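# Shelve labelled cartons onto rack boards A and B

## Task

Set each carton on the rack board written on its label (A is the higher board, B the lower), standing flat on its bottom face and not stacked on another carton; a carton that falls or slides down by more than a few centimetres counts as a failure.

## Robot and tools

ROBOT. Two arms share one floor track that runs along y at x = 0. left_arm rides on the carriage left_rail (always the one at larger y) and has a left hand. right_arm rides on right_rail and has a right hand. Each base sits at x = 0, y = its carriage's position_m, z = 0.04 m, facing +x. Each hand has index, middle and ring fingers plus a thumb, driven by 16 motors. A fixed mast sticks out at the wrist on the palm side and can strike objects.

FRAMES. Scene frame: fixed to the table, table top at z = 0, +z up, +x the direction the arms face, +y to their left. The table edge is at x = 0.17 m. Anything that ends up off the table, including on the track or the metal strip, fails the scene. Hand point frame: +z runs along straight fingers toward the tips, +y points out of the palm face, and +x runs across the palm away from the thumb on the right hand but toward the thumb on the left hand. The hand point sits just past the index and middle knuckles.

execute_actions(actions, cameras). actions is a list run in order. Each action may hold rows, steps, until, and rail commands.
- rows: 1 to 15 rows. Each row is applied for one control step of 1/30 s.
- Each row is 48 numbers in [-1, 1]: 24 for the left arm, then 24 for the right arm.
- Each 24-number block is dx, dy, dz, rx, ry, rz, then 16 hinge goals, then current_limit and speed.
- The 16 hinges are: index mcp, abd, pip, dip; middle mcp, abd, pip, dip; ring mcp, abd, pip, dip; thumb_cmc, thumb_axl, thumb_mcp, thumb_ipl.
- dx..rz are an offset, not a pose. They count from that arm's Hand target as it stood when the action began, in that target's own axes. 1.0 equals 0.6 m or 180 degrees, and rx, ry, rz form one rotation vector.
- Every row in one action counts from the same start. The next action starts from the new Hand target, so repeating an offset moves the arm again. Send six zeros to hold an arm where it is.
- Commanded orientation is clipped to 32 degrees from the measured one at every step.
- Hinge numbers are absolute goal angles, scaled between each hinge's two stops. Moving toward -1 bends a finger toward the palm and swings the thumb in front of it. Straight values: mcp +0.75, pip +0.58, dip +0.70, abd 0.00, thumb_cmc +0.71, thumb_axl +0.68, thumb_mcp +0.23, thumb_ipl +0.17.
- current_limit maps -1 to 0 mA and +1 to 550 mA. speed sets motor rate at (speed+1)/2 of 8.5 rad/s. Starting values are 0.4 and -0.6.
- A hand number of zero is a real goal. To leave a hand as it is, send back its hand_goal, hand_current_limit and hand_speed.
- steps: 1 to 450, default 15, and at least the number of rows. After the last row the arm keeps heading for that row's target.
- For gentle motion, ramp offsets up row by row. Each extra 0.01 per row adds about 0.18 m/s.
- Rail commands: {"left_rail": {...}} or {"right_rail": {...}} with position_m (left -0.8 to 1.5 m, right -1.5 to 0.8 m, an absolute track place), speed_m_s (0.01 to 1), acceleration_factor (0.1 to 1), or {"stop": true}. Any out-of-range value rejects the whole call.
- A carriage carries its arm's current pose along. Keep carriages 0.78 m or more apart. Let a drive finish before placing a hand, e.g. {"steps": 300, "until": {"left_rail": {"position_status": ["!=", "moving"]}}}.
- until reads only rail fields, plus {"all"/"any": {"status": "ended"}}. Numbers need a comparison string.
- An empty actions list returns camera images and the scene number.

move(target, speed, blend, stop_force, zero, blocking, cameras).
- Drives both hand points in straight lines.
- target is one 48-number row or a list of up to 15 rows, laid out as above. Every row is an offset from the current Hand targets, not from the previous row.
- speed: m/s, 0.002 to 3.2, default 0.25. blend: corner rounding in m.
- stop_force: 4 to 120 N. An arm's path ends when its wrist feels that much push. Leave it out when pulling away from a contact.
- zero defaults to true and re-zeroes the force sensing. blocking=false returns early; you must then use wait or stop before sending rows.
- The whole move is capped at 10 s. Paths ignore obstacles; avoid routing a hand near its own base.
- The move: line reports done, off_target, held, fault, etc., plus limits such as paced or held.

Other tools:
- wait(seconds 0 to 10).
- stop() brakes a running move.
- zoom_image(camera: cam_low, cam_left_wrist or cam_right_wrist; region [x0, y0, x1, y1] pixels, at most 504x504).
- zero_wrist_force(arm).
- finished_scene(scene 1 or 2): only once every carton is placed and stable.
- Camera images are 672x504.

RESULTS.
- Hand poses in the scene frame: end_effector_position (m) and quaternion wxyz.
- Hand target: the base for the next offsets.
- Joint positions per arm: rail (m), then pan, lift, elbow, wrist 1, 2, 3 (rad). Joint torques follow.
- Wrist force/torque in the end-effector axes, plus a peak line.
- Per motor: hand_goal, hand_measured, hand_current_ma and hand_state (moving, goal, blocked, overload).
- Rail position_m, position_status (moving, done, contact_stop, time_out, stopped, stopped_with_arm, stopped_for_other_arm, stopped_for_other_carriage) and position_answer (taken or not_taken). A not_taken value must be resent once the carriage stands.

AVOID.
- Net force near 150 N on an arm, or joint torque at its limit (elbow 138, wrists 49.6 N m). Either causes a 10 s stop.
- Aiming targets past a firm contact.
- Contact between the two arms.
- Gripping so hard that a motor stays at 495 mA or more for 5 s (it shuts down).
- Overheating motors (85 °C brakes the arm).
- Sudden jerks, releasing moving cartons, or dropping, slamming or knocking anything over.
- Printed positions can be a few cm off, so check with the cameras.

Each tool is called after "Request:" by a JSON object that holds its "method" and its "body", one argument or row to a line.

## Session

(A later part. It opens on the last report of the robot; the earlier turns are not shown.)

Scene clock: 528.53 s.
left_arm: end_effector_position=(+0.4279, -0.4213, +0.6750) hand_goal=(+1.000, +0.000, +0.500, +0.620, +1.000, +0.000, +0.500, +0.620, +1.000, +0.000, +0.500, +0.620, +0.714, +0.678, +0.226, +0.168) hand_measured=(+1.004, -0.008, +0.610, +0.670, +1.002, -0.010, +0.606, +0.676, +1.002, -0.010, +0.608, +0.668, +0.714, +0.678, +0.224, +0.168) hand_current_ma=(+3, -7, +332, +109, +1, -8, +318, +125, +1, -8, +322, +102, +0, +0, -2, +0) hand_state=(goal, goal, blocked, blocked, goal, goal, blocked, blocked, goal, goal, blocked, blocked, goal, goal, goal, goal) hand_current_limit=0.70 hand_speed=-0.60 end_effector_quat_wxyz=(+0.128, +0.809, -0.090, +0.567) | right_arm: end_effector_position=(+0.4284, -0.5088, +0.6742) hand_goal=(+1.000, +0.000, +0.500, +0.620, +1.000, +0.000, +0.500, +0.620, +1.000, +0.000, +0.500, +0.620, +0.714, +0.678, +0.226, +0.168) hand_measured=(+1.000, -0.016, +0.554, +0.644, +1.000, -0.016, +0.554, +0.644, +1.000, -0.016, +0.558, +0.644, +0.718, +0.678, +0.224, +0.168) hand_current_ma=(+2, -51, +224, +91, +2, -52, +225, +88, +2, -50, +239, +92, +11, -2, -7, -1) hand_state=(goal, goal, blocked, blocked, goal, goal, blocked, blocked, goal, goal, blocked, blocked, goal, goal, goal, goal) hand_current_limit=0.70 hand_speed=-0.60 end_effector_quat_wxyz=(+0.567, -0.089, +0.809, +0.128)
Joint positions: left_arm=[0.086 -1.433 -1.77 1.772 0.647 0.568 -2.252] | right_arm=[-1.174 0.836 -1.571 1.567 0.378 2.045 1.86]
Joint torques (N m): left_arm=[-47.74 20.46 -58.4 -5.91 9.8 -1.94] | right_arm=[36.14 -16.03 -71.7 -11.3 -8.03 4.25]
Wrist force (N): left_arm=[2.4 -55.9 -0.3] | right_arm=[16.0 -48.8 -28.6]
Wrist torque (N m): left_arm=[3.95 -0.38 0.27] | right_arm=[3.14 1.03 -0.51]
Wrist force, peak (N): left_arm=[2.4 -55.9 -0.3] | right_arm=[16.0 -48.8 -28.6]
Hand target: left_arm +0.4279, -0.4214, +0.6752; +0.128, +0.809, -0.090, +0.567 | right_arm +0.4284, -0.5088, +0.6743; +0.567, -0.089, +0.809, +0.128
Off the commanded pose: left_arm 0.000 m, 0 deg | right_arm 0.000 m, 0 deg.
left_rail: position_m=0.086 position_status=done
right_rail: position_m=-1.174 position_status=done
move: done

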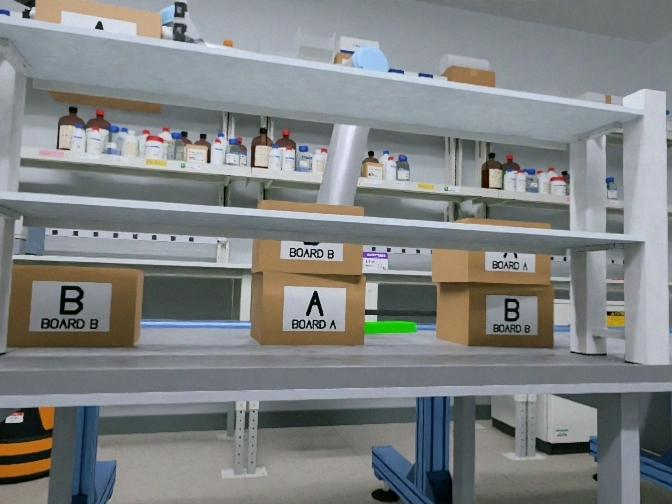

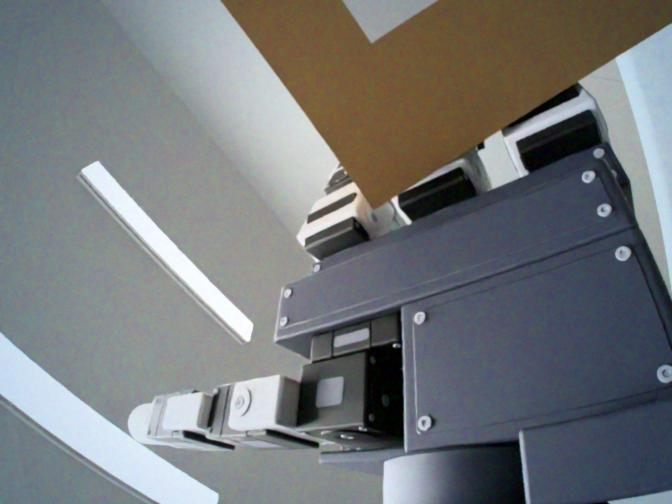

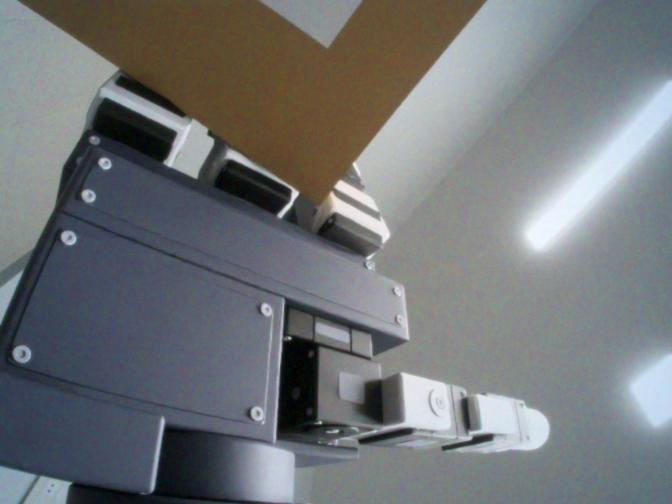

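Request:
{"method": "move", "body": {
  "target": [
    [0.0285,-0.22233,0.0101,0,0,0,1,0,0.5,0.62,1,0,0.5,0.62,1,0,0.5,0.62,0.714,0.678,0.226,0.168,0.7,-0.6,-0.0285,0.17393,0.13887,0,0,0,1,0,0.5,0.62,1,0,0.5,0.62,1,0,0.5,0.62,0.714,0.678,0.226,0.168,0.7,-0.6],
    [0.1693,-0.34187,0.378,0,0,0,1,0,0.5,0.62,1,0,0.5,0.62,1,0,0.5,0.62,0.714,0.678,0.226,0.168,0.7,-0.6,-0.1693,0.0544,0.50677,0,0,0,1,0,0.5,0.62,1,0,0.5,0.62,1,0,0.5,0.62,0.714,0.678,0.226,0.168,0.7,-0.6]
  ],
  "speed": 0.07,
  "blend": 0.02,
  "cameras": ["all"]
}}

Scene clock: 544.87 s.
left_arm: end_effector_position=(+0.7246, -0.2962, +0.6752) hand_goal=(+1.000, +0.000, +0.500, +0.620, +1.000, +0.000, +0.500, +0.620, +1.000, +0.000, +0.500, +0.620, +0.714, +0.678, +0.226, +0.168) hand_measured=(+1.002, -0.010, +0.610, +0.672, +1.002, -0.010, +0.606, +0.678, +1.002, -0.010, +0.608, +0.668, +0.714, +0.678, +0.224, +0.168) hand_current_ma=(+2, -8, +332, +112, +1, -8, +319, +132, +1, -8, +324, +103, +0, +0, -2, +0) hand_state=(goal, goal, blocked, blocked, goal, goal, blocked, blocked, goal, goal, blocked, blocked, goal, goal, goal, goal) hand_current_limit=0.70 hand_speed=-0.60 end_effector_quat_wxyz=(+0.128, +0.809, -0.090, +0.567) | right_arm: end_effector_position=(+0.7254, -0.3842, +0.6744) hand_goal=(+1.000, +0.000, +0.500, +0.620, +1.000, +0.000, +0.500, +0.620, +1.000, +0.000, +0.500, +0.620, +0.714, +0.678, +0.226, +0.168) hand_measured=(+1.000, -0.016, +0.548, +0.644, +1.000, -0.016, +0.552, +0.644, +1.000, -0.016, +0.556, +0.644, +0.718, +0.678, +0.224, +0.168) hand_current_ma=(+1, -51, +198, +91, +2, -53, +213, +88, +2, -52, +233, +92, +11, -2, -7, -1) hand_state=(goal, goal, blocked, blocked, goal, goal, blocked, blocked, goal, goal, blocked, blocked, goal, goal, goal, goal) hand_current_limit=0.70 hand_speed=-0.60 end_effector_quat_wxyz=(+0.567, -0.089, +0.809, +0.128)
Joint positions: left_arm=[0.086 -0.72 -1.554 1.546 0.363 1.205 -1.815] | right_arm=[-1.174 0.668 -1.105 0.984 0.47 1.888 1.796]
Joint torques (N m): left_arm=[-23.79 -25.95 -55.66 -8.67 15.6 4.59] | right_arm=[5.1 -62.49 -62.99 -7.3 -9.38 -1.9]
Wrist force (N): left_arm=[-0.3 -38.7 2.6] | right_arm=[13.0 -32.1 -20.4]
Wrist torque (N m): left_arm=[3.15 -0.47 0.00] | right_arm=[2.33 0.79 -0.07]
Wrist force, peak (N): left_arm=[3.0 -62.5 -1.0] | right_arm=[16.9 -55.7 -32.8]
Hand target: left_arm +0.7248, -0.2963, +0.6752; +0.128, +0.809, -0.090, +0.567 | right_arm +0.7256, -0.3842, +0.6744; +0.567, -0.089, +0.809, +0.128
Off the commanded pose: left_arm 0.000 m, 0 deg | right_arm 0.000 m, 0 deg.
left_rail: position_m=0.086 position_status=done
right_rail: position_m=-1.174 position_status=done
move: done

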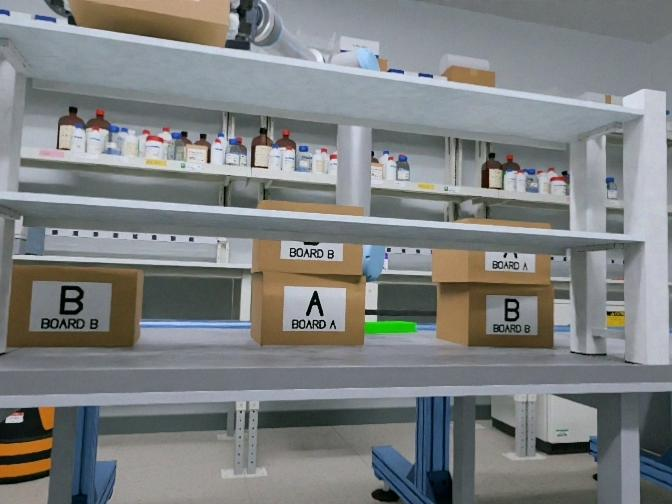

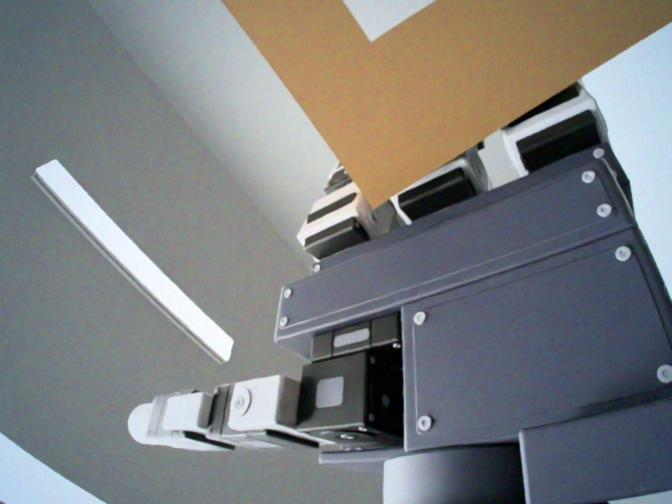

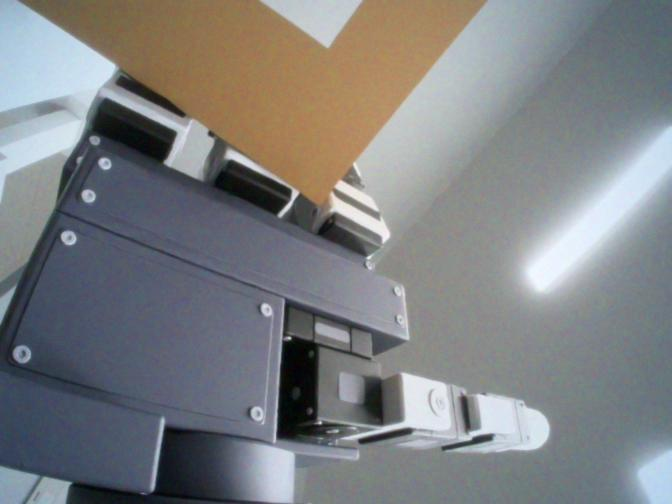

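Request:
{"method": "move", "body": {
  "target": [-0.1566,-0.01762,0.05421,0,0,0,1,0,0.5,0.62,1,0,0.5,0.62,1,0,0.5,0.62,0.714,0.678,0.226,0.168,0.7,-0.6,0.1566,-0.01762,0.05421,0,0,0,1,0,0.5,0.62,1,0,0.5,0.62,1,0,0.5,0.62,0.714,0.678,0.226,0.168,0.7,-0.6],
  "speed": 0.02,
  "stop_force": 8,
  "cameras": ["all"]
}}

Scene clock: 552.70 s.
left_arm: end_effector_position=(+0.7248, -0.2963, +0.6320) hand_goal=(+1.000, +0.000, +0.500, +0.620, +1.000, +0.000, +0.500, +0.620, +1.000, +0.000, +0.500, +0.620, +0.714, +0.678, +0.226, +0.168) hand_measured=(+1.004, +0.000, +0.610, +0.672, +1.002, +0.000, +0.608, +0.678, +1.002, +0.000, +0.608, +0.668, +0.714, +0.678, +0.224, +0.168) hand_current_ma=(+2, +0, +332, +112, +1, +0, +322, +132, +1, +0, +324, +103, +0, +0, -2, +0) hand_state=(goal, goal, blocked, blocked, goal, goal, blocked, blocked, goal, goal, blocked, blocked, goal, goal, goal, goal) hand_current_limit=0.70 hand_speed=-0.60 end_effector_quat_wxyz=(+0.128, +0.809, -0.090, +0.567) | right_arm: end_effector_position=(+0.7256, -0.3842, +0.6321) hand_goal=(+1.000, +0.000, +0.500, +0.620, +1.000, +0.000, +0.500, +0.620, +1.000, +0.000, +0.500, +0.620, +0.714, +0.678, +0.226, +0.168) hand_measured=(+1.000, -0.010, +0.548, +0.644, +1.000, -0.010, +0.552, +0.644, +1.000, -0.010, +0.556, +0.646, +0.718, +0.678, +0.224, +0.168) hand_current_ma=(+1, -29, +198, +91, +2, -31, +213, +88, +2, -28, +234, +97, +11, -2, -7, -1) hand_state=(goal, goal, blocked, blocked, goal, goal, blocked, blocked, goal, goal, blocked, blocked, goal, goal, goal, goal) hand_current_limit=0.70 hand_speed=-0.60 end_effector_quat_wxyz=(+0.567, -0.089, +0.809, +0.128)
Joint positions: left_arm=[0.086 -0.72 -1.551 1.619 0.287 1.206 -1.814] | right_arm=[-1.174 0.667 -1.111 1.068 0.392 1.888 1.796]
Joint torques (N m): left_arm=[-29.82 -50.72 -56.35 -1.95 9.55 2.07] | right_arm=[11.18 -64.34 -63.61 -6.96 -6.8 2.63]
Wrist force (N): left_arm=[0.5 -36.5 -1.2] | right_arm=[11.9 -32.5 -17.7]
Wrist torque (N m): left_arm=[3.00 -0.27 -0.17] | right_arm=[2.84 0.58 -0.24]
Wrist force, peak (N): left_arm=[-0.5 -42.5 3.5] | right_arm=[13.5 -35.4 -22.6]
Hand target: left_arm +0.7248, -0.2963, +0.6320; +0.128, +0.809, -0.090, +0.567 (not the last commanded pose) | right_arm +0.7256, -0.3842, +0.6321; +0.567, -0.089, +0.809, +0.128 (not the last commanded pose)
Off the commanded pose: left_arm 0.057 m, 0 deg | right_arm 0.058 m, 0 deg.
left_rail: position_m=0.086 position_status=done
right_rail: position_m=-1.174 position_status=done
move: contact (left_arm, right_arm)

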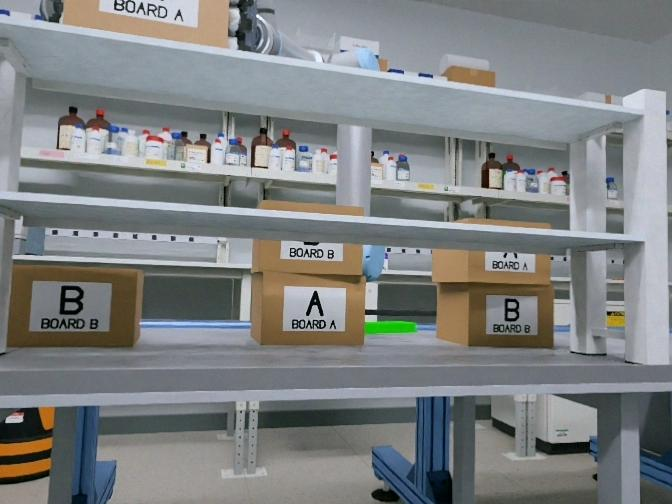

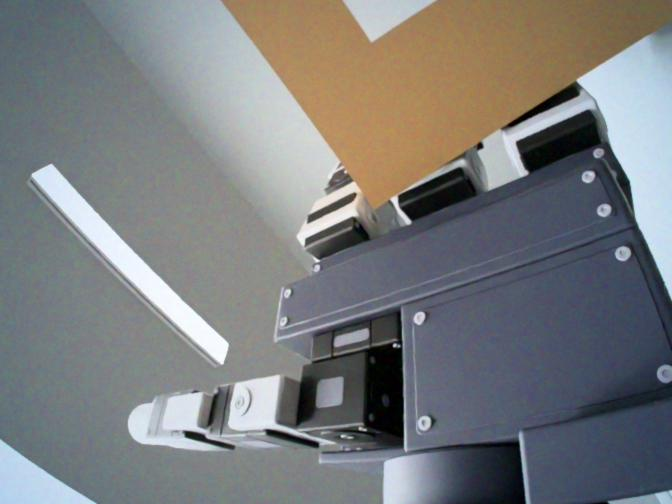

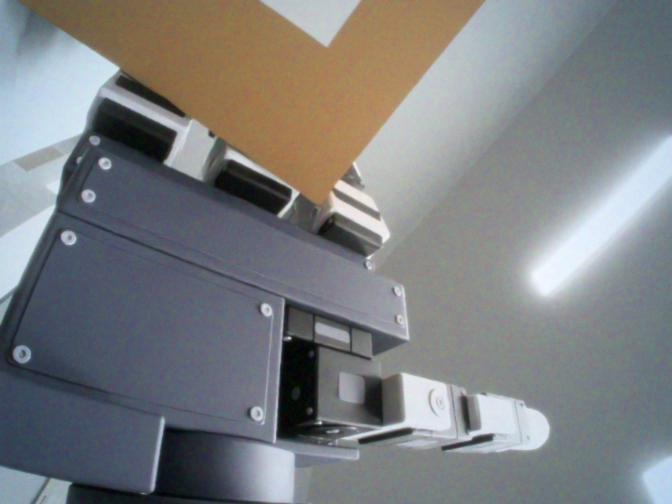

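Request:
{"method": "move", "body": {
  "target": [-0.0094,-0.00106,0.00325,0,0,0,1,0,0.5,0.62,1,0,0.5,0.62,1,0,0.5,0.62,0.714,0.678,0.226,0.168,0.7,-0.6,0.0094,-0.00106,0.00325,0,0,0,1,0,0.5,0.62,1,0,0.5,0.62,1,0,0.5,0.62,0.714,0.678,0.226,0.168,0.7,-0.6],
  "speed": 0.01,
  "stop_force": 20,
  "cameras": ["cam_low"]
}}

Request:
{"method": "zoom_image", "body": {
  "camera": "cam_low",
  "region": [0, 0, 400, 200]
}}

Scene clock: 557.63 s.
left_arm: end_effector_position=(+0.7248, -0.2962, +0.6277) hand_goal=(+1.000, +0.000, +0.500, +0.620, +1.000, +0.000, +0.500, +0.620, +1.000, +0.000, +0.500, +0.620, +0.714, +0.678, +0.226, +0.168) hand_measured=(+1.004, +0.040, +0.610, +0.672, +1.002, +0.038, +0.608, +0.678, +1.002, +0.034, +0.608, +0.668, +0.714, +0.678, +0.224, +0.168) hand_current_ma=(+2, +62, +332, +112, +1, +61, +322, +132, +0, +50, +324, +103, +0, +0, -2, +0) hand_state=(goal, blocked, blocked, blocked, goal, blocked, blocked, blocked, goal, blocked, blocked, blocked, goal, goal, goal, goal) hand_current_limit=0.70 hand_speed=-0.60 end_effector_quat_wxyz=(+0.128, +0.809, -0.090, +0.567) | right_arm: end_effector_position=(+0.7257, -0.3841, +0.6308) hand_goal=(+1.000, +0.000, +0.500, +0.620, +1.000, +0.000, +0.500, +0.620, +1.000, +0.000, +0.500, +0.620, +0.714, +0.678, +0.226, +0.168) hand_measured=(+1.000, -0.006, +0.552, +0.644, +1.000, -0.006, +0.554, +0.644, +1.000, -0.004, +0.560, +0.646, +0.718, +0.678, +0.224, +0.168) hand_current_ma=(+2, -14, +210, +91, +2, -15, +223, +90, +2, -12, +247, +98, +11, -2, -7, -1) hand_state=(goal, goal, blocked, blocked, goal, goal, blocked, blocked, goal, goal, blocked, blocked, goal, goal, goal, goal) hand_current_limit=0.70 hand_speed=-0.60 end_effector_quat_wxyz=(+0.567, -0.089, +0.809, +0.128)
Joint positions: left_arm=[0.086 -0.72 -1.551 1.627 0.279 1.206 -1.814] | right_arm=[-1.174 0.667 -1.111 1.07 0.39 1.888 1.796]
Joint torques (N m): left_arm=[-34.14 -43.36 -48.83 -0.52 8.94 1.72] | right_arm=[12.6 -53.88 -52.37 -3.58 -6.51 2.91]
Wrist force (N): left_arm=[6.9 -31.7 -13.8] | right_arm=[-0.4 -24.1 -18.7]
Wrist torque (N m): left_arm=[3.80 0.72 0.39] | right_arm=[3.22 0.37 -0.85]
Wrist force, peak (N): left_arm=[14.6 -30.7 -20.6] | right_arm=[-2.6 -31.3 -26.9]
Hand target: left_arm +0.7248, -0.2962, +0.6277; +0.128, +0.809, -0.090, +0.567 (not the last commanded pose) | right_arm +0.7257, -0.3841, +0.6308; +0.567, -0.089, +0.809, +0.128 (not the last commanded pose)
Off the commanded pose: left_arm 0.002 m, 0 deg | right_arm 0.005 m, 0 deg.
left_rail: position_m=0.086 position_status=done
right_rail: position_m=-1.174 position_status=done
move: contact (left_arm, right_arm)
Images, in order (width x height): cam_low 672x504.

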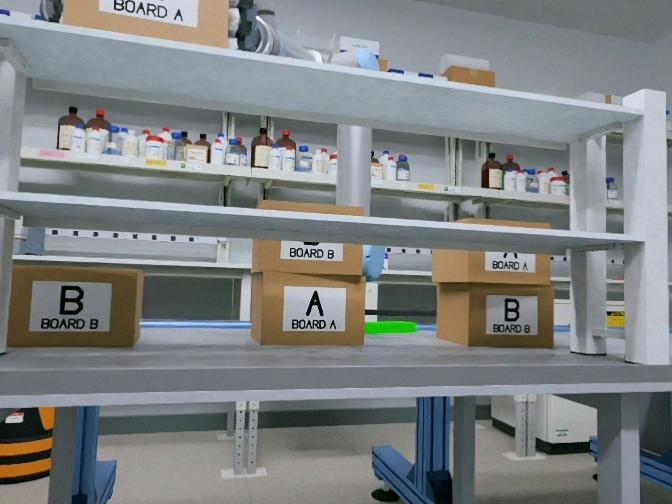

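Scaled by 1.260.

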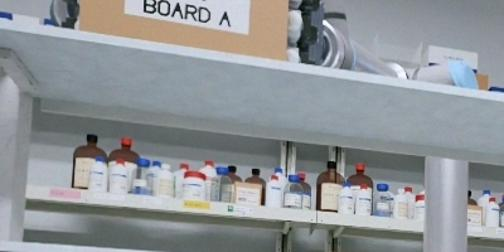

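Request:
{"method": "move", "body": {
  "target": [0,-0.04755,-0.01545,0,0,0,1,0,0.5,0.62,1,0,0.5,0.62,1,0,0.5,0.62,0.714,0.678,0.226,0.168,0.7,-0.6,0,-0.04755,-0.01545,0,0,0,1,0,0.5,0.62,1,0,0.5,0.62,1,0,0.5,0.62,0.714,0.678,0.226,0.168,0.7,-0.6],
  "speed": 0.03,
  "cameras": ["all"]
}}

Scene clock: 562.63 s.
left_arm: end_effector_position=(+0.7248, -0.2664, +0.6277) hand_goal=(+1.000, +0.000, +0.500, +0.620, +1.000, +0.000, +0.500, +0.620, +1.000, +0.000, +0.500, +0.620, +0.714, +0.678, +0.226, +0.168) hand_measured=(+1.000, -0.002, +0.502, +0.622, +1.000, -0.002, +0.502, +0.624, +1.000, -0.002, +0.502, +0.622, +0.714, +0.678, +0.224, +0.168) hand_current_ma=(+0, +0, +1, +1, +0, +0, +2, +2, +0, +0, +2, +2, +0, +0, -2, +0) hand_state=(goal, goal, goal, goal, goal, goal, goal, goal, goal, goal, goal, goal, goal, goal, goal, goal) hand_current_limit=0.70 hand_speed=-0.60 end_effector_quat_wxyz=(+0.128, +0.809, -0.090, +0.567) | right_arm: end_effector_position=(+0.7257, -0.4139, +0.6308) hand_goal=(+1.000, +0.000, +0.500, +0.620, +1.000, +0.000, +0.500, +0.620, +1.000, +0.000, +0.500, +0.620, +0.714, +0.678, +0.226, +0.168) hand_measured=(+1.000, -0.002, +0.502, +0.622, +1.000, -0.002, +0.502, +0.622, +1.000, -0.002, +0.504, +0.624, +0.718, +0.678, +0.224, +0.168) hand_current_ma=(+0, -3, +9, +8, +0, -4, +7, +8, +0, -3, +9, +9, +11, -2, -7, -1) hand_state=(goal, goal, goal, goal, goal, goal, goal, goal, goal, goal, goal, goal, goal, goal, goal, goal) hand_current_limit=0.70 hand_speed=-0.60 end_effector_quat_wxyz=(+0.567, -0.089, +0.809, +0.128)
Joint positions: left_arm=[0.086 -0.677 -1.571 1.647 0.274 1.246 -1.799] | right_arm=[-1.174 0.637 -1.155 1.133 0.367 1.86 1.785]
Joint torques (N m): left_arm=[19.64 -57.74 -32.9 -3.95 2.3 4.4] | right_arm=[-16.03 -102.48 -36.98 -3.25 -1.78 -2.59]
Wrist force (N): left_arm=[1.4 0.2 1.3] | right_arm=[1.1 1.6 0.2]
Wrist torque (N m): left_arm=[0.08 -0.11 -0.07] | right_arm=[0.21 -0.26 0.32]
Wrist force, peak (N): left_arm=[6.8 -32.4 -13.6] | right_arm=[-0.2 -24.7 -19.5]
Hand target: left_arm +0.7248, -0.2662, +0.6277; +0.128, +0.809, -0.090, +0.567 | right_arm +0.7257, -0.4141, +0.6308; +0.567, -0.089, +0.809, +0.128
Off the commanded pose: left_arm 0.000 m, 0 deg | right_arm 0.000 m, 0 deg.
left_rail: position_m=0.086 position_status=done
right_rail: position_m=-1.174 position_status=done
move: done

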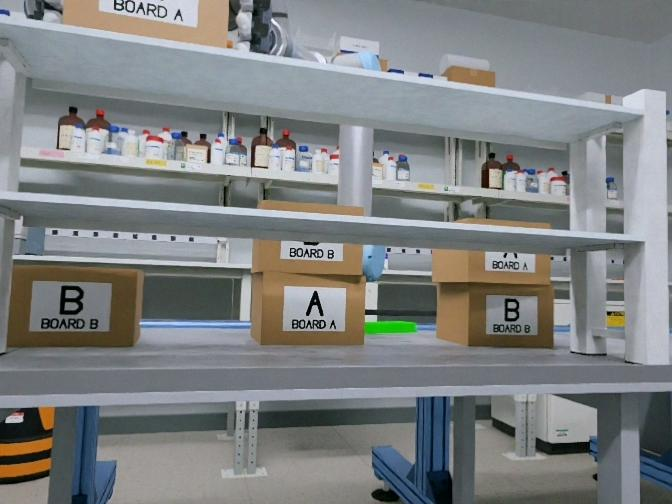

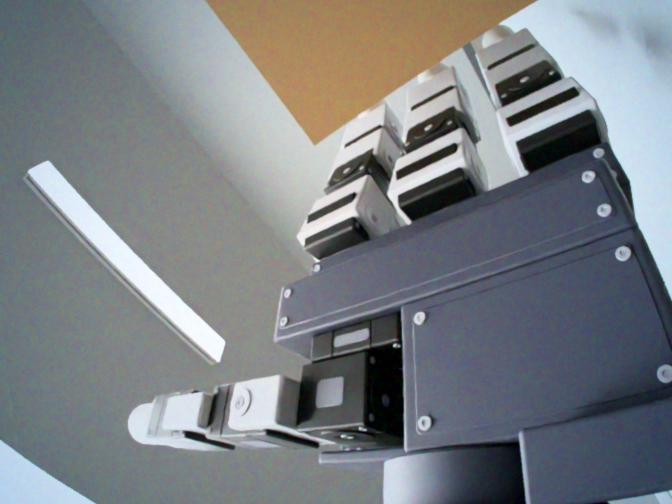

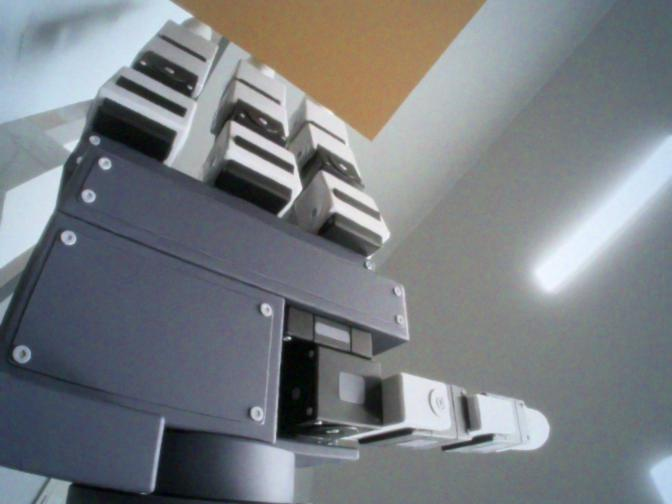

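Request:
{"method": "move", "body": {
  "target": [
    [-0.1710,0.1452,-0.4469,0,0,0,1,0,0.5,0.62,1,0,0.5,0.62,1,0,0.5,0.62,0.714,0.678,0.226,0.168,0.7,-0.6,0.1715,0.1456,-0.4482,0,0,0,1,0,0.5,0.62,1,0,0.5,0.62,1,0,0.5,0.62,0.714,0.678,0.226,0.168,0.7,-0.6],
    [-0.9286,0.2574,-0.1257,0,0,0,1,0,0.5,0.62,1,0,0.5,0.62,1,0,0.5,0.62,0.714,0.678,0.226,0.168,0.7,-0.6,0.934,-0.2253,-0.2822,0,0,0,1,0,0.5,0.62,1,0,0.5,0.62,1,0,0.5,0.62,0.714,0.678,0.226,0.168,0.7,-0.6]
  ],
  "speed": 0.25,
  "blend": 0.03,
  "cameras": ["all"]
}}

Request:
{"method": "zoom_image", "body": {
  "camera": "cam_low",
  "region": [0, 150, 300, 400]
}}

Scene clock: 590.77 s.
left_arm: end_effector_position=(+0.4222, -0.3899, +0.1450) hand_goal=(+1.000, +0.000, +0.500, +0.620, +1.000, +0.000, +0.500, +0.620, +1.000, +0.000, +0.500, +0.620, +0.714, +0.678, +0.226, +0.168) hand_measured=(+1.000, -0.002, +0.502, +0.622, +1.000, -0.002, +0.502, +0.624, +1.000, -0.002, +0.502, +0.622, +0.714, +0.678, +0.224, +0.168) hand_current_ma=(+0, -1, +1, +1, +0, -1, +2, +2, +0, -1, +2, +2, +0, +0, -2, +0) hand_state=(goal, goal, goal, goal, goal, goal, goal, goal, goal, goal, goal, goal, goal, goal, goal, goal) hand_current_limit=0.70 hand_speed=-0.60 end_effector_quat_wxyz=(+0.128, +0.809, -0.090, +0.567) | right_arm: end_effector_position=(+0.4219, -0.5945, +0.1448) hand_goal=(+1.000, +0.000, +0.500, +0.620, +1.000, +0.000, +0.500, +0.620, +1.000, +0.000, +0.500, +0.620, +0.714, +0.678, +0.226, +0.168) hand_measured=(+1.000, -0.002, +0.502, +0.622, +1.000, -0.002, +0.502, +0.622, +1.000, -0.002, +0.502, +0.624, +0.718, +0.678, +0.224, +0.168) hand_current_ma=(+0, -3, +8, +8, +0, -4, +7, +8, +0, -4, +9, +9, +11, -2, -7, -1) hand_state=(goal, goal, goal, goal, goal, goal, goal, goal, goal, goal, goal, goal, goal, goal, goal, goal) hand_current_limit=0.70 hand_speed=-0.60 end_effector_quat_wxyz=(+0.567, -0.089, +0.809, +0.128)
Joint positions: left_arm=[0.086 -1.437 -1.28 2.413 -0.48 0.565 -2.256] | right_arm=[-1.174 0.72 -1.244 2.287 -0.688 1.937 1.815]
Joint torques (N m): left_arm=[12.82 -20.1 -22.88 -1.51 2.14 3.28] | right_arm=[-17.18 -36.18 -15.97 -2.91 -1.7 -2.41]
Wrist force (N): left_arm=[1.5 -0.1 1.4] | right_arm=[1.3 1.5 0.0]
Wrist torque (N m): left_arm=[0.01 -0.12 -0.04] | right_arm=[0.28 -0.23 0.32]
Wrist force, peak (N): left_arm=[1.8 0.0 2.9] | right_arm=[2.3 1.1 -0.2]
Hand target: left_arm +0.4222, -0.3899, +0.1449; +0.128, +0.809, -0.090, +0.567 | right_arm +0.4219, -0.5945, +0.1448; +0.567, -0.089, +0.809, +0.128
Off the commanded pose: left_arm 0.000 m, 0 deg | right_arm 0.000 m, 0 deg.
left_rail: position_m=0.086 position_status=done
right_rail: position_m=-1.174 position_status=done
move: done

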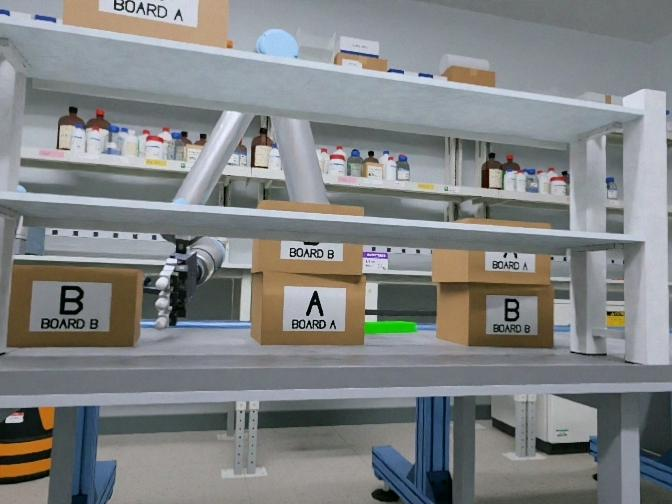

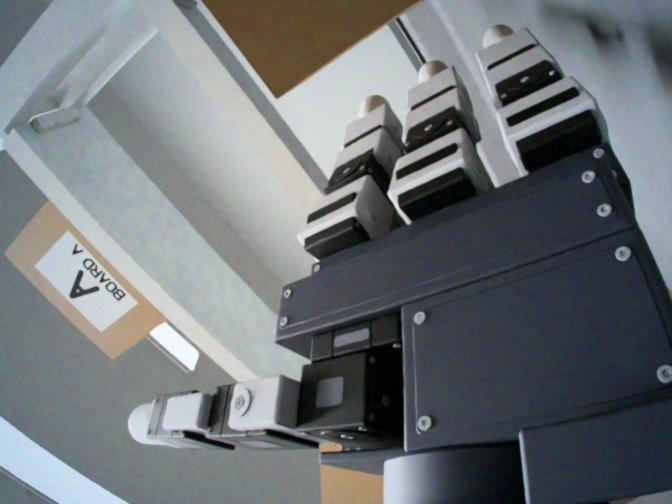

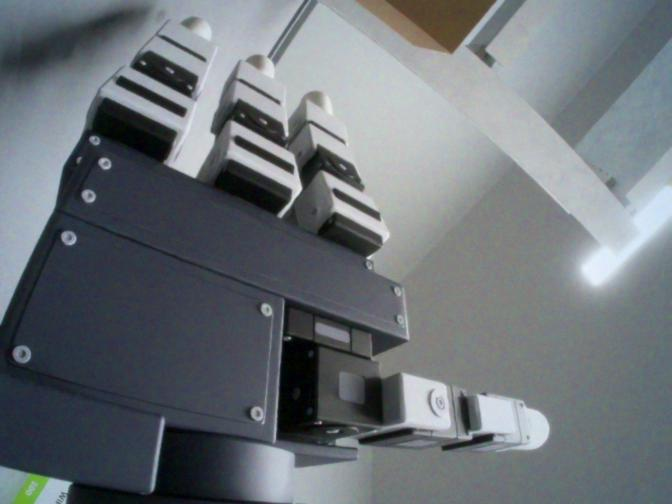

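Scaled by 1.680.

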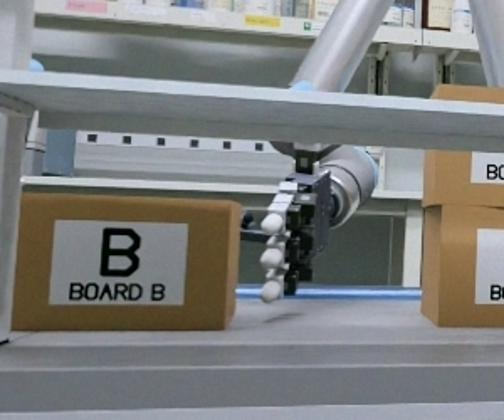

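Request:
{"method": "move", "body": {
  "target": [0,0.0951,0.0309,0,0,0,1,0,0.5,0.62,1,0,0.5,0.62,1,0,0.5,0.62,0.714,0.678,0.226,0.168,0.7,-0.6,0,0.0951,0.0309,0,0,0,1,0,0.5,0.62,1,0,0.5,0.62,1,0,0.5,0.62,0.714,0.678,0.226,0.168,0.7,-0.6],
  "speed": 0.025,
  "stop_force": 10,
  "cameras": ["all"]
}}

Scene clock: 597.03 s.
left_arm: end_effector_position=(+0.4222, -0.4404, +0.1450) hand_goal=(+1.000, +0.000, +0.500, +0.620, +1.000, +0.000, +0.500, +0.620, +1.000, +0.000, +0.500, +0.620, +0.714, +0.678, +0.226, +0.168) hand_measured=(+1.000, +0.002, +0.550, +0.646, +1.000, +0.002, +0.548, +0.646, +1.000, +0.002, +0.546, +0.642, +0.714, +0.678, +0.224, +0.168) hand_current_ma=(+0, +1, +109, +40, +0, +1, +100, +43, +0, +1, +96, +34, +0, +0, -2, +0) hand_state=(goal, goal, blocked, blocked, goal, goal, blocked, blocked, goal, goal, blocked, blocked, goal, goal, goal, goal) hand_current_limit=0.70 hand_speed=-0.60 end_effector_quat_wxyz=(+0.128, +0.809, -0.090, +0.567) | right_arm: end_effector_position=(+0.4219, -0.5408, +0.1447) hand_goal=(+1.000, +0.000, +0.500, +0.620, +1.000, +0.000, +0.500, +0.620, +1.000, +0.000, +0.500, +0.620, +0.714, +0.678, +0.226, +0.168) hand_measured=(+1.000, -0.002, +0.530, +0.632, +1.000, -0.002, +0.530, +0.634, +1.000, -0.002, +0.534, +0.636, +0.718, +0.678, +0.224, +0.168) hand_current_ma=(+1, -3, +115, +46, +1, -3, +119, +52, +1, -4, +131, +55, +10, -2, -7, -1) hand_state=(goal, goal, blocked, goal, goal, goal, blocked, goal, goal, goal, blocked, goal, goal, goal, goal, goal) hand_current_limit=0.70 hand_speed=-0.60 end_effector_quat_wxyz=(+0.567, -0.089, +0.809, +0.128)
Joint positions: left_arm=[0.086 -1.454 -1.227 2.325 -0.429 0.551 -2.276] | right_arm=[-1.174 0.803 -1.185 2.189 -0.636 2.014 1.847]
Joint torques (N m): left_arm=[9.33 -63.47 -10.08 -2.4 3.02 3.78] | right_arm=[-14.77 -79.54 -18.1 -3.44 -2.71 -2.36]
Wrist force (N): left_arm=[2.4 -4.5 1.4] | right_arm=[1.4 -1.8 -0.4]
Wrist torque (N m): left_arm=[0.58 -0.07 0.22] | right_arm=[0.64 -0.23 0.09]
Wrist force, peak (N): left_arm=[3.0 -11.6 -6.4] | right_arm=[0.4 -7.0 -9.6]
Hand target: left_arm +0.4222, -0.4404, +0.1450; +0.128, +0.809, -0.090, +0.567 (not the last commanded pose) | right_arm +0.4219, -0.5408, +0.1447; +0.567, -0.089, +0.809, +0.128 (not the last commanded pose)
Off the commanded pose: left_arm 0.010 m, 0 deg | right_arm 0.006 m, 0 deg.
left_rail: position_m=0.086 position_status=done
right_rail: position_m=-1.174 position_status=done
move: contact (left_arm, right_arm)

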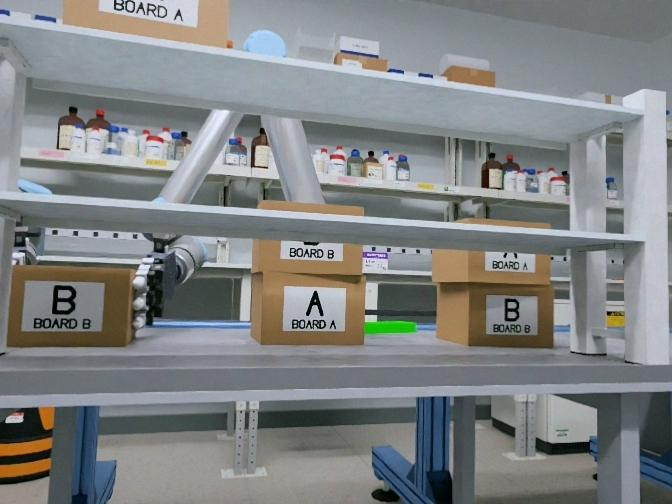

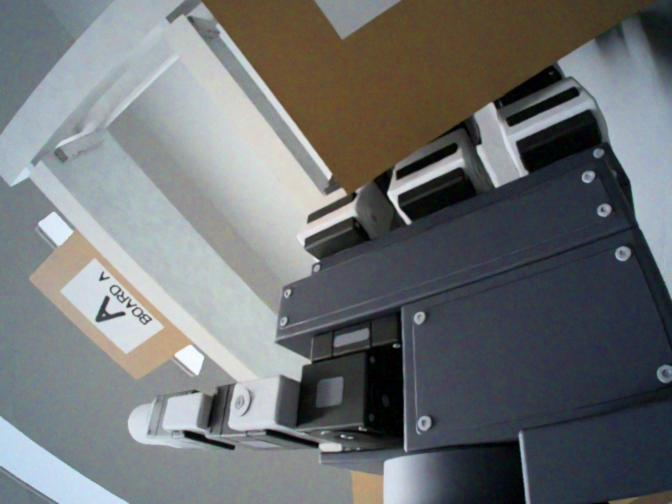

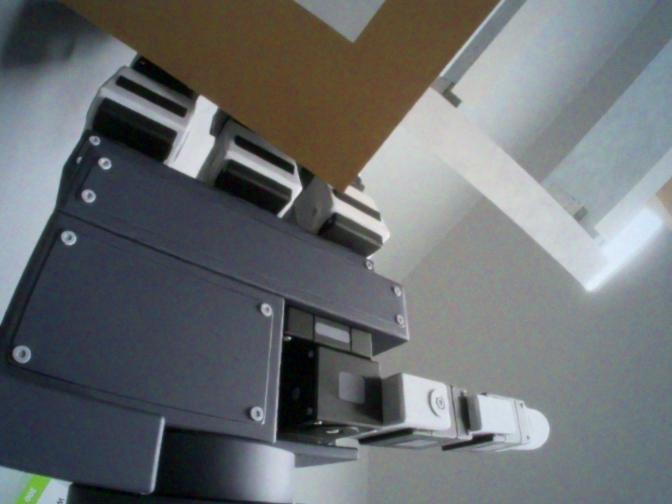

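Request:
{"method": "move", "body": {
  "target": [0,0.0159,0.0052,0,0,0,1,0,0.5,0.62,1,0,0.5,0.62,1,0,0.5,0.62,0.714,0.678,0.226,0.168,0.7,-0.6,0,0.0159,0.0052,0,0,0,1,0,0.5,0.62,1,0,0.5,0.62,1,0,0.5,0.62,0.714,0.678,0.226,0.168,0.7,-0.6],
  "speed": 0.005,
  "stop_force": 38
}}

Scene clock: 602.97 s.
left_arm: end_effector_position=(+0.4222, -0.4475, +0.1449) hand_goal=(+1.000, +0.000, +0.500, +0.620, +1.000, +0.000, +0.500, +0.620, +1.000, +0.000, +0.500, +0.620, +0.714, +0.678, +0.226, +0.168) hand_measured=(+1.002, +0.006, +0.598, +0.662, +1.002, +0.006, +0.596, +0.666, +1.002, +0.006, +0.594, +0.662, +0.714, +0.678, +0.224, +0.168) hand_current_ma=(+1, +4, +280, +86, +1, +4, +271, +98, +1, +4, +265, +86, +0, +0, -2, +0) hand_state=(goal, goal, blocked, blocked, goal, goal, blocked, blocked, goal, goal, blocked, blocked, goal, goal, goal, goal) hand_current_limit=0.70 hand_speed=-0.60 end_effector_quat_wxyz=(+0.128, +0.809, -0.090, +0.567) | right_arm: end_effector_position=(+0.4220, -0.5343, +0.1447) hand_goal=(+1.000, +0.000, +0.500, +0.620, +1.000, +0.000, +0.500, +0.620, +1.000, +0.000, +0.500, +0.620, +0.714, +0.678, +0.226, +0.168) hand_measured=(+1.000, +0.002, +0.572, +0.648, +1.002, +0.002, +0.570, +0.650, +1.000, +0.002, +0.574, +0.650, +0.718, +0.678, +0.224, +0.168) hand_current_ma=(+3, +5, +303, +109, +3, +5, +298, +119, +3, +5, +316, +122, +10, -2, -7, -1) hand_state=(goal, goal, blocked, blocked, goal, goal, blocked, blocked, goal, goal, blocked, blocked, goal, goal, goal, goal) hand_current_limit=0.70 hand_speed=-0.60 end_effector_quat_wxyz=(+0.567, -0.089, +0.809, +0.128)
Joint positions: left_arm=[0.086 -1.456 -1.22 2.312 -0.421 0.549 -2.278] | right_arm=[-1.174 0.812 -1.178 2.177 -0.629 2.023 1.85]
Joint torques (N m): left_arm=[-9.8 -63.97 -32.44 -9.65 12.1 2.97] | right_arm=[1.24 -74.41 -35.23 -7.79 -12.29 -2.47]
Wrist force (N): left_arm=[8.4 -37.8 -17.0] | right_arm=[-7.9 -35.4 -23.1]
Wrist torque (N m): left_arm=[3.93 -0.29 1.23] | right_arm=[3.91 0.30 -1.37]
Wrist force, peak (N): left_arm=[9.5 -42.6 -23.1] | right_arm=[-8.7 -38.6 -29.0]
Hand target: left_arm +0.4223, -0.4475, +0.1449; +0.128, +0.809, -0.090, +0.567 (not the last commanded pose) | right_arm +0.4220, -0.5343, +0.1447; +0.567, -0.089, +0.809, +0.128 (not the last commanded pose)
Off the commanded pose: left_arm 0.003 m, 0 deg | right_arm 0.004 m, 0 deg.
left_rail: position_m=0.086 position_status=done
right_rail: position_m=-1.174 position_status=done
move: contact (left_arm, right_arm)

Request:
{"method": "zoom_image", "body": {
  "camera": "cam_left_wrist",
  "region": [0, 0, 400, 420]
}}

Request:
{"method": "move", "body": {
  "target": [0.09397,0.01137,-0.03227,0,0,0,1,0,0.5,0.62,1,0,0.5,0.62,1,0,0.5,0.62,0.714,0.678,0.226,0.168,0.7,-0.6,-0.09397,0.01137,-0.03227,0,0,0,1,0,0.5,0.62,1,0,0.5,0.62,1,0,0.5,0.62,0.714,0.678,0.226,0.168,0.7,-0.6],
  "speed": 0.04,
  "cameras": ["all"]
}}

Request:
{"method": "zoom_image", "body": {
  "camera": "cam_left_wrist",
  "region": [0, 0, 400, 420]
}}

Scaled by 1.200 from the camera's 672x504 image, which has a finer 960x720 frame.
This view is cut from an older image: the scene may have changed since it was taken.

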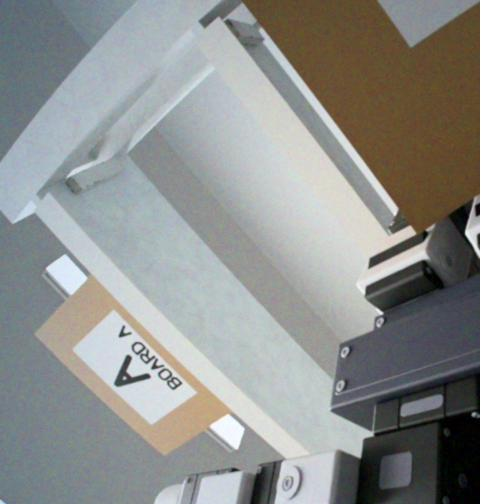

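Scene clock: 627.47 s.
left_arm: end_effector_position=(+0.4222, -0.4480, +0.2047) hand_goal=(+1.000, +0.000, +0.500, +0.620, +1.000, +0.000, +0.500, +0.620, +1.000, +0.000, +0.500, +0.620, +0.714, +0.678, +0.226, +0.168) hand_measured=(+1.002, -0.012, +0.598, +0.664, +1.002, -0.014, +0.596, +0.668, +1.002, -0.014, +0.594, +0.662, +0.714, +0.678, +0.224, +0.168) hand_current_ma=(+1, -12, +280, +90, +1, -14, +271, +102, +1, -13, +265, +86, +0, +0, -2, +0) hand_state=(goal, goal, blocked, blocked, goal, goal, blocked, blocked, goal, goal, blocked, blocked, goal, goal, goal, goal) hand_current_limit=0.70 hand_speed=-0.60 end_effector_quat_wxyz=(+0.128, +0.809, -0.090, +0.567) | right_arm: end_effector_position=(+0.4220, -0.5338, +0.2045) hand_goal=(+1.000, +0.000, +0.500, +0.620, +1.000, +0.000, +0.500, +0.620, +1.000, +0.000, +0.500, +0.620, +0.714, +0.678, +0.226, +0.168) hand_measured=(+1.000, -0.012, +0.572, +0.652, +1.002, -0.014, +0.570, +0.652, +1.000, -0.014, +0.574, +0.652, +0.718, +0.678, +0.224, +0.168) hand_current_ma=(+3, -40, +303, +129, +3, -44, +299, +126, +3, -42, +318, +123, +10, -2, -7, -1) hand_state=(goal, goal, blocked, blocked, goal, goal, blocked, blocked, goal, goal, blocked, blocked, goal, goal, goal, goal) hand_current_limit=0.70 hand_speed=-0.60 end_effector_quat_wxyz=(+0.567, -0.089, +0.809, +0.128)
Joint positions: left_arm=[0.086 -1.456 -1.331 2.289 -0.286 0.549 -2.278] | right_arm=[-1.174 0.812 -1.273 2.152 -0.51 2.024 1.851]
Joint torques (N m): left_arm=[-45.08 -69.37 -66.53 -5.54 6.42 -3.17] | right_arm=[44.07 -83.51 -67.78 -8.89 -10.25 3.21]
Wrist force (N): left_arm=[-3.8 -52.1 -9.5] | right_arm=[9.5 -51.6 -18.8]
Wrist torque (N m): left_arm=[3.39 -1.05 0.40] | right_arm=[3.35 0.62 -0.37]
Wrist force, peak (N): left_arm=[-4.6 -52.4 -9.3] | right_arm=[9.5 -51.6 -18.8]
Hand target: left_arm +0.4222, -0.4480, +0.2049; +0.128, +0.809, -0.090, +0.567 | right_arm +0.4220, -0.5338, +0.2047; +0.567, -0.089, +0.809, +0.128
Off the commanded pose: left_arm 0.000 m, 0 deg | right_arm 0.000 m, 0 deg.
left_rail: position_m=0.086 position_status=done
right_rail: position_m=-1.174 position_status=done
move: done

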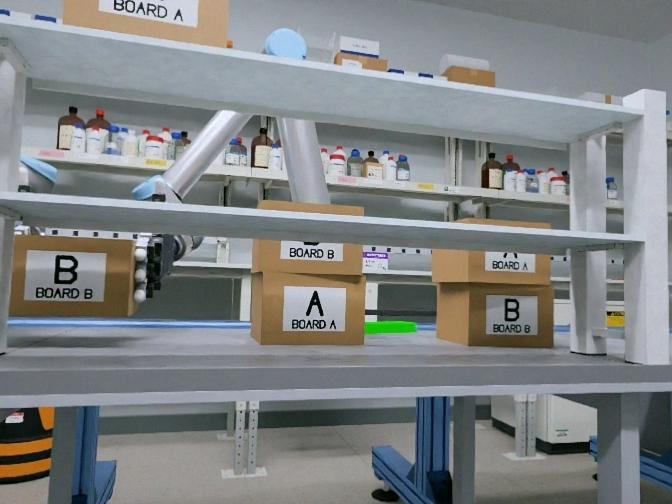

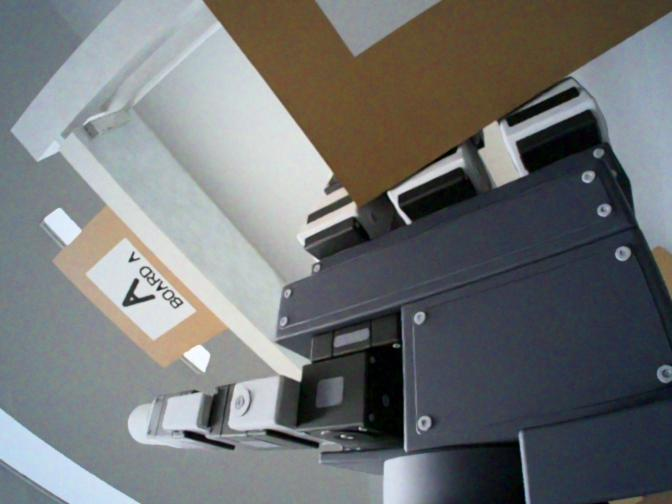

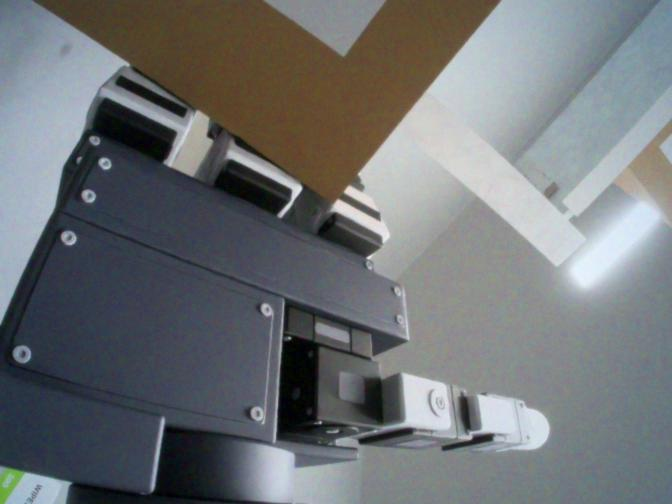

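Scaled by 1.200 from the camera's 672x504 image, which has a finer 960x720 frame.

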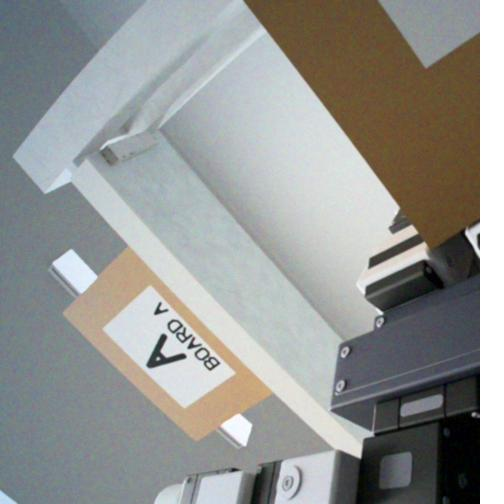

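Request:
{"method": "move", "body": {
  "target": [
    [0.3137,0.03528,-0.10859,0,0,0,1,0,0.5,0.62,1,0,0.5,0.62,1,0,0.5,0.62,-0.143,0.678,0.95,0.168,0.7,-0.6,-0.3137,0.03528,-0.10859,0,0,0,1,0,0.5,0.62,1,0,0.5,0.62,1,0,0.5,0.62,-0.143,0.678,0.95,0.168,0.7,-0.6],
    [0.3308,-0.20115,-0.136,0,0,0,1,0,0.5,0.62,1,0,0.5,0.62,1,0,0.5,0.62,-0.143,0.678,0.95,0.168,0.7,-0.6,-0.3308,0.24268,0.0082,0,0,0,1,0,0.5,0.62,1,0,0.5,0.62,1,0,0.5,0.62,-0.143,0.678,0.95,0.168,0.7,-0.6],
    [0.35817,-0.22438,-0.0645,0,0,0,1,0,0.5,0.62,1,0,0.5,0.62,1,0,0.5,0.62,-0.143,0.678,0.95,0.168,0.7,-0.6,-0.35817,0.21945,0.0797,0,0,0,1,0,0.5,0.62,1,0,0.5,0.62,1,0,0.5,0.62,-0.143,0.678,0.95,0.168,0.7,-0.6]
  ],
  "speed": 0.07,
  "blend": 0.02,
  "cameras": ["all"]
}}

Request:
{"method": "zoom_image", "body": {
  "camera": "cam_low",
  "region": [0, 100, 300, 350]
}}

Scene clock: 672.03 s.
left_arm: end_effector_position=(+0.4999, -0.3080, +0.4053) hand_goal=(+1.000, +0.000, +0.500, +0.620, +1.000, +0.000, +0.500, +0.620, +1.000, +0.000, +0.500, +0.620, -0.142, +0.678, +0.950, +0.168) hand_measured=(+1.002, -0.012, +0.598, +0.666, +1.002, -0.014, +0.598, +0.670, +1.002, -0.014, +0.598, +0.662, -0.144, +0.680, +0.950, +0.168) hand_current_ma=(+1, -13, +283, +96, +1, -14, +278, +111, +1, -13, +283, +86, -1, +1, +0, +0) hand_state=(goal, goal, blocked, blocked, goal, goal, blocked, blocked, goal, goal, blocked, blocked, goal, goal, goal, goal) hand_current_limit=0.70 hand_speed=-0.60 end_effector_quat_wxyz=(+0.128, +0.809, -0.090, +0.567) | right_arm: end_effector_position=(+0.5000, -0.3939, +0.4050) hand_goal=(+1.000, +0.000, +0.500, +0.620, +1.000, +0.000, +0.500, +0.620, +1.000, +0.000, +0.500, +0.620, -0.142, +0.678, +0.950, +0.168) hand_measured=(+1.000, -0.014, +0.570, +0.654, +1.000, -0.016, +0.570, +0.652, +1.000, -0.014, +0.574, +0.652, -0.144, +0.680, +0.950, +0.168) hand_current_ma=(+2, -43, +301, +131, +2, -47, +302, +126, +2, -44, +316, +123, -5, +4, -2, -1) hand_state=(goal, goal, blocked, blocked, goal, goal, blocked, blocked, goal, goal, blocked, blocked, goal, goal, goal, goal) hand_current_limit=0.70 hand_speed=-0.60 end_effector_quat_wxyz=(+0.567, -0.089, +0.809, +0.128)
Joint positions: left_arm=[0.086 -1.151 -1.765 2.236 -0.006 0.808 -2.017] | right_arm=[-1.174 0.872 -1.252 1.678 -0.045 2.079 1.875]
Joint torques (N m): left_arm=[-23.69 5.6 -68.66 -14.84 15.76 4.92] | right_arm=[8.27 -51.04 -73.41 -8.89 -13.77 -2.54]
Wrist force (N): left_arm=[-4.0 -52.3 -5.5] | right_arm=[9.9 -49.8 -21.7]
Wrist torque (N m): left_arm=[3.21 -0.89 0.20] | right_arm=[2.80 0.51 -0.13]
Wrist force, peak (N): left_arm=[-4.3 -62.7 -12.0] | right_arm=[10.0 -61.3 -23.9]
Hand target: left_arm +0.5001, -0.3080, +0.4053; +0.128, +0.809, -0.090, +0.567 | right_arm +0.5001, -0.3939, +0.4050; +0.567, -0.089, +0.809, +0.128
Off the commanded pose: left_arm 0.000 m, 0 deg | right_arm 0.000 m, 0 deg.
left_rail: position_m=0.086 position_status=done
right_rail: position_m=-1.174 position_status=done
move: done

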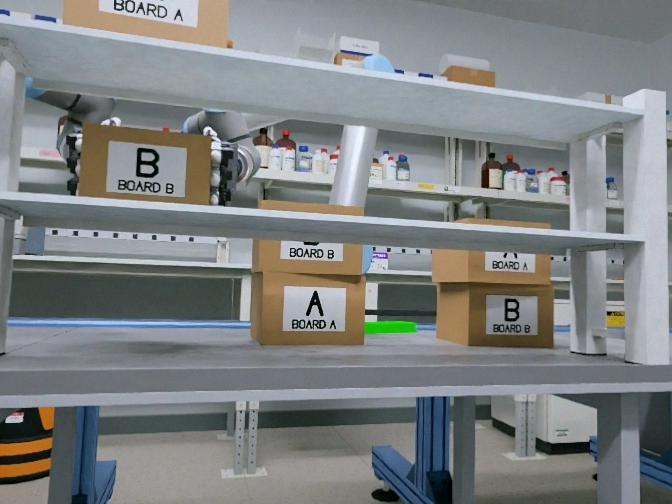

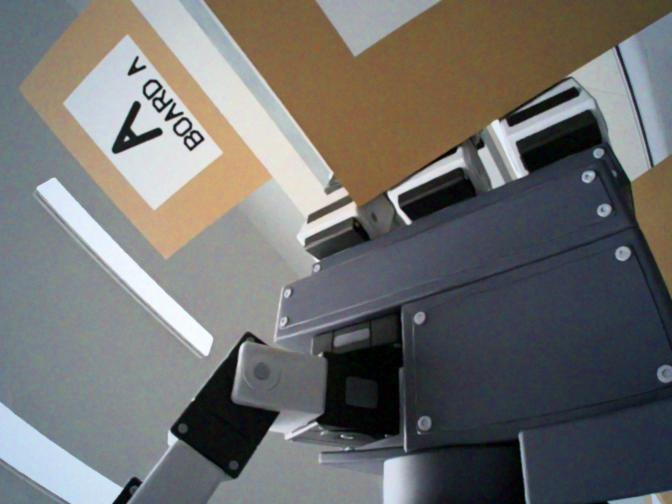

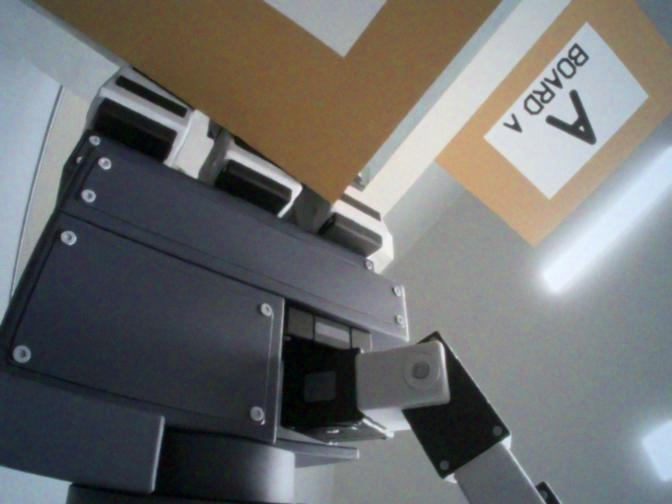

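Scaled by 1.680.

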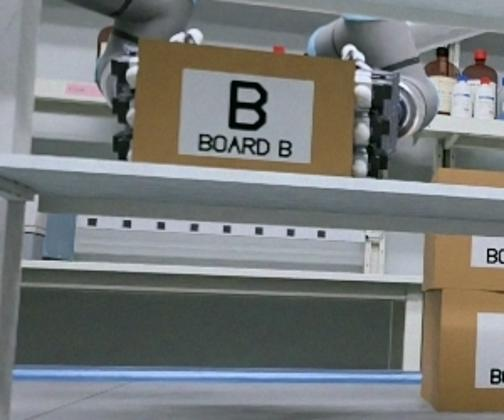

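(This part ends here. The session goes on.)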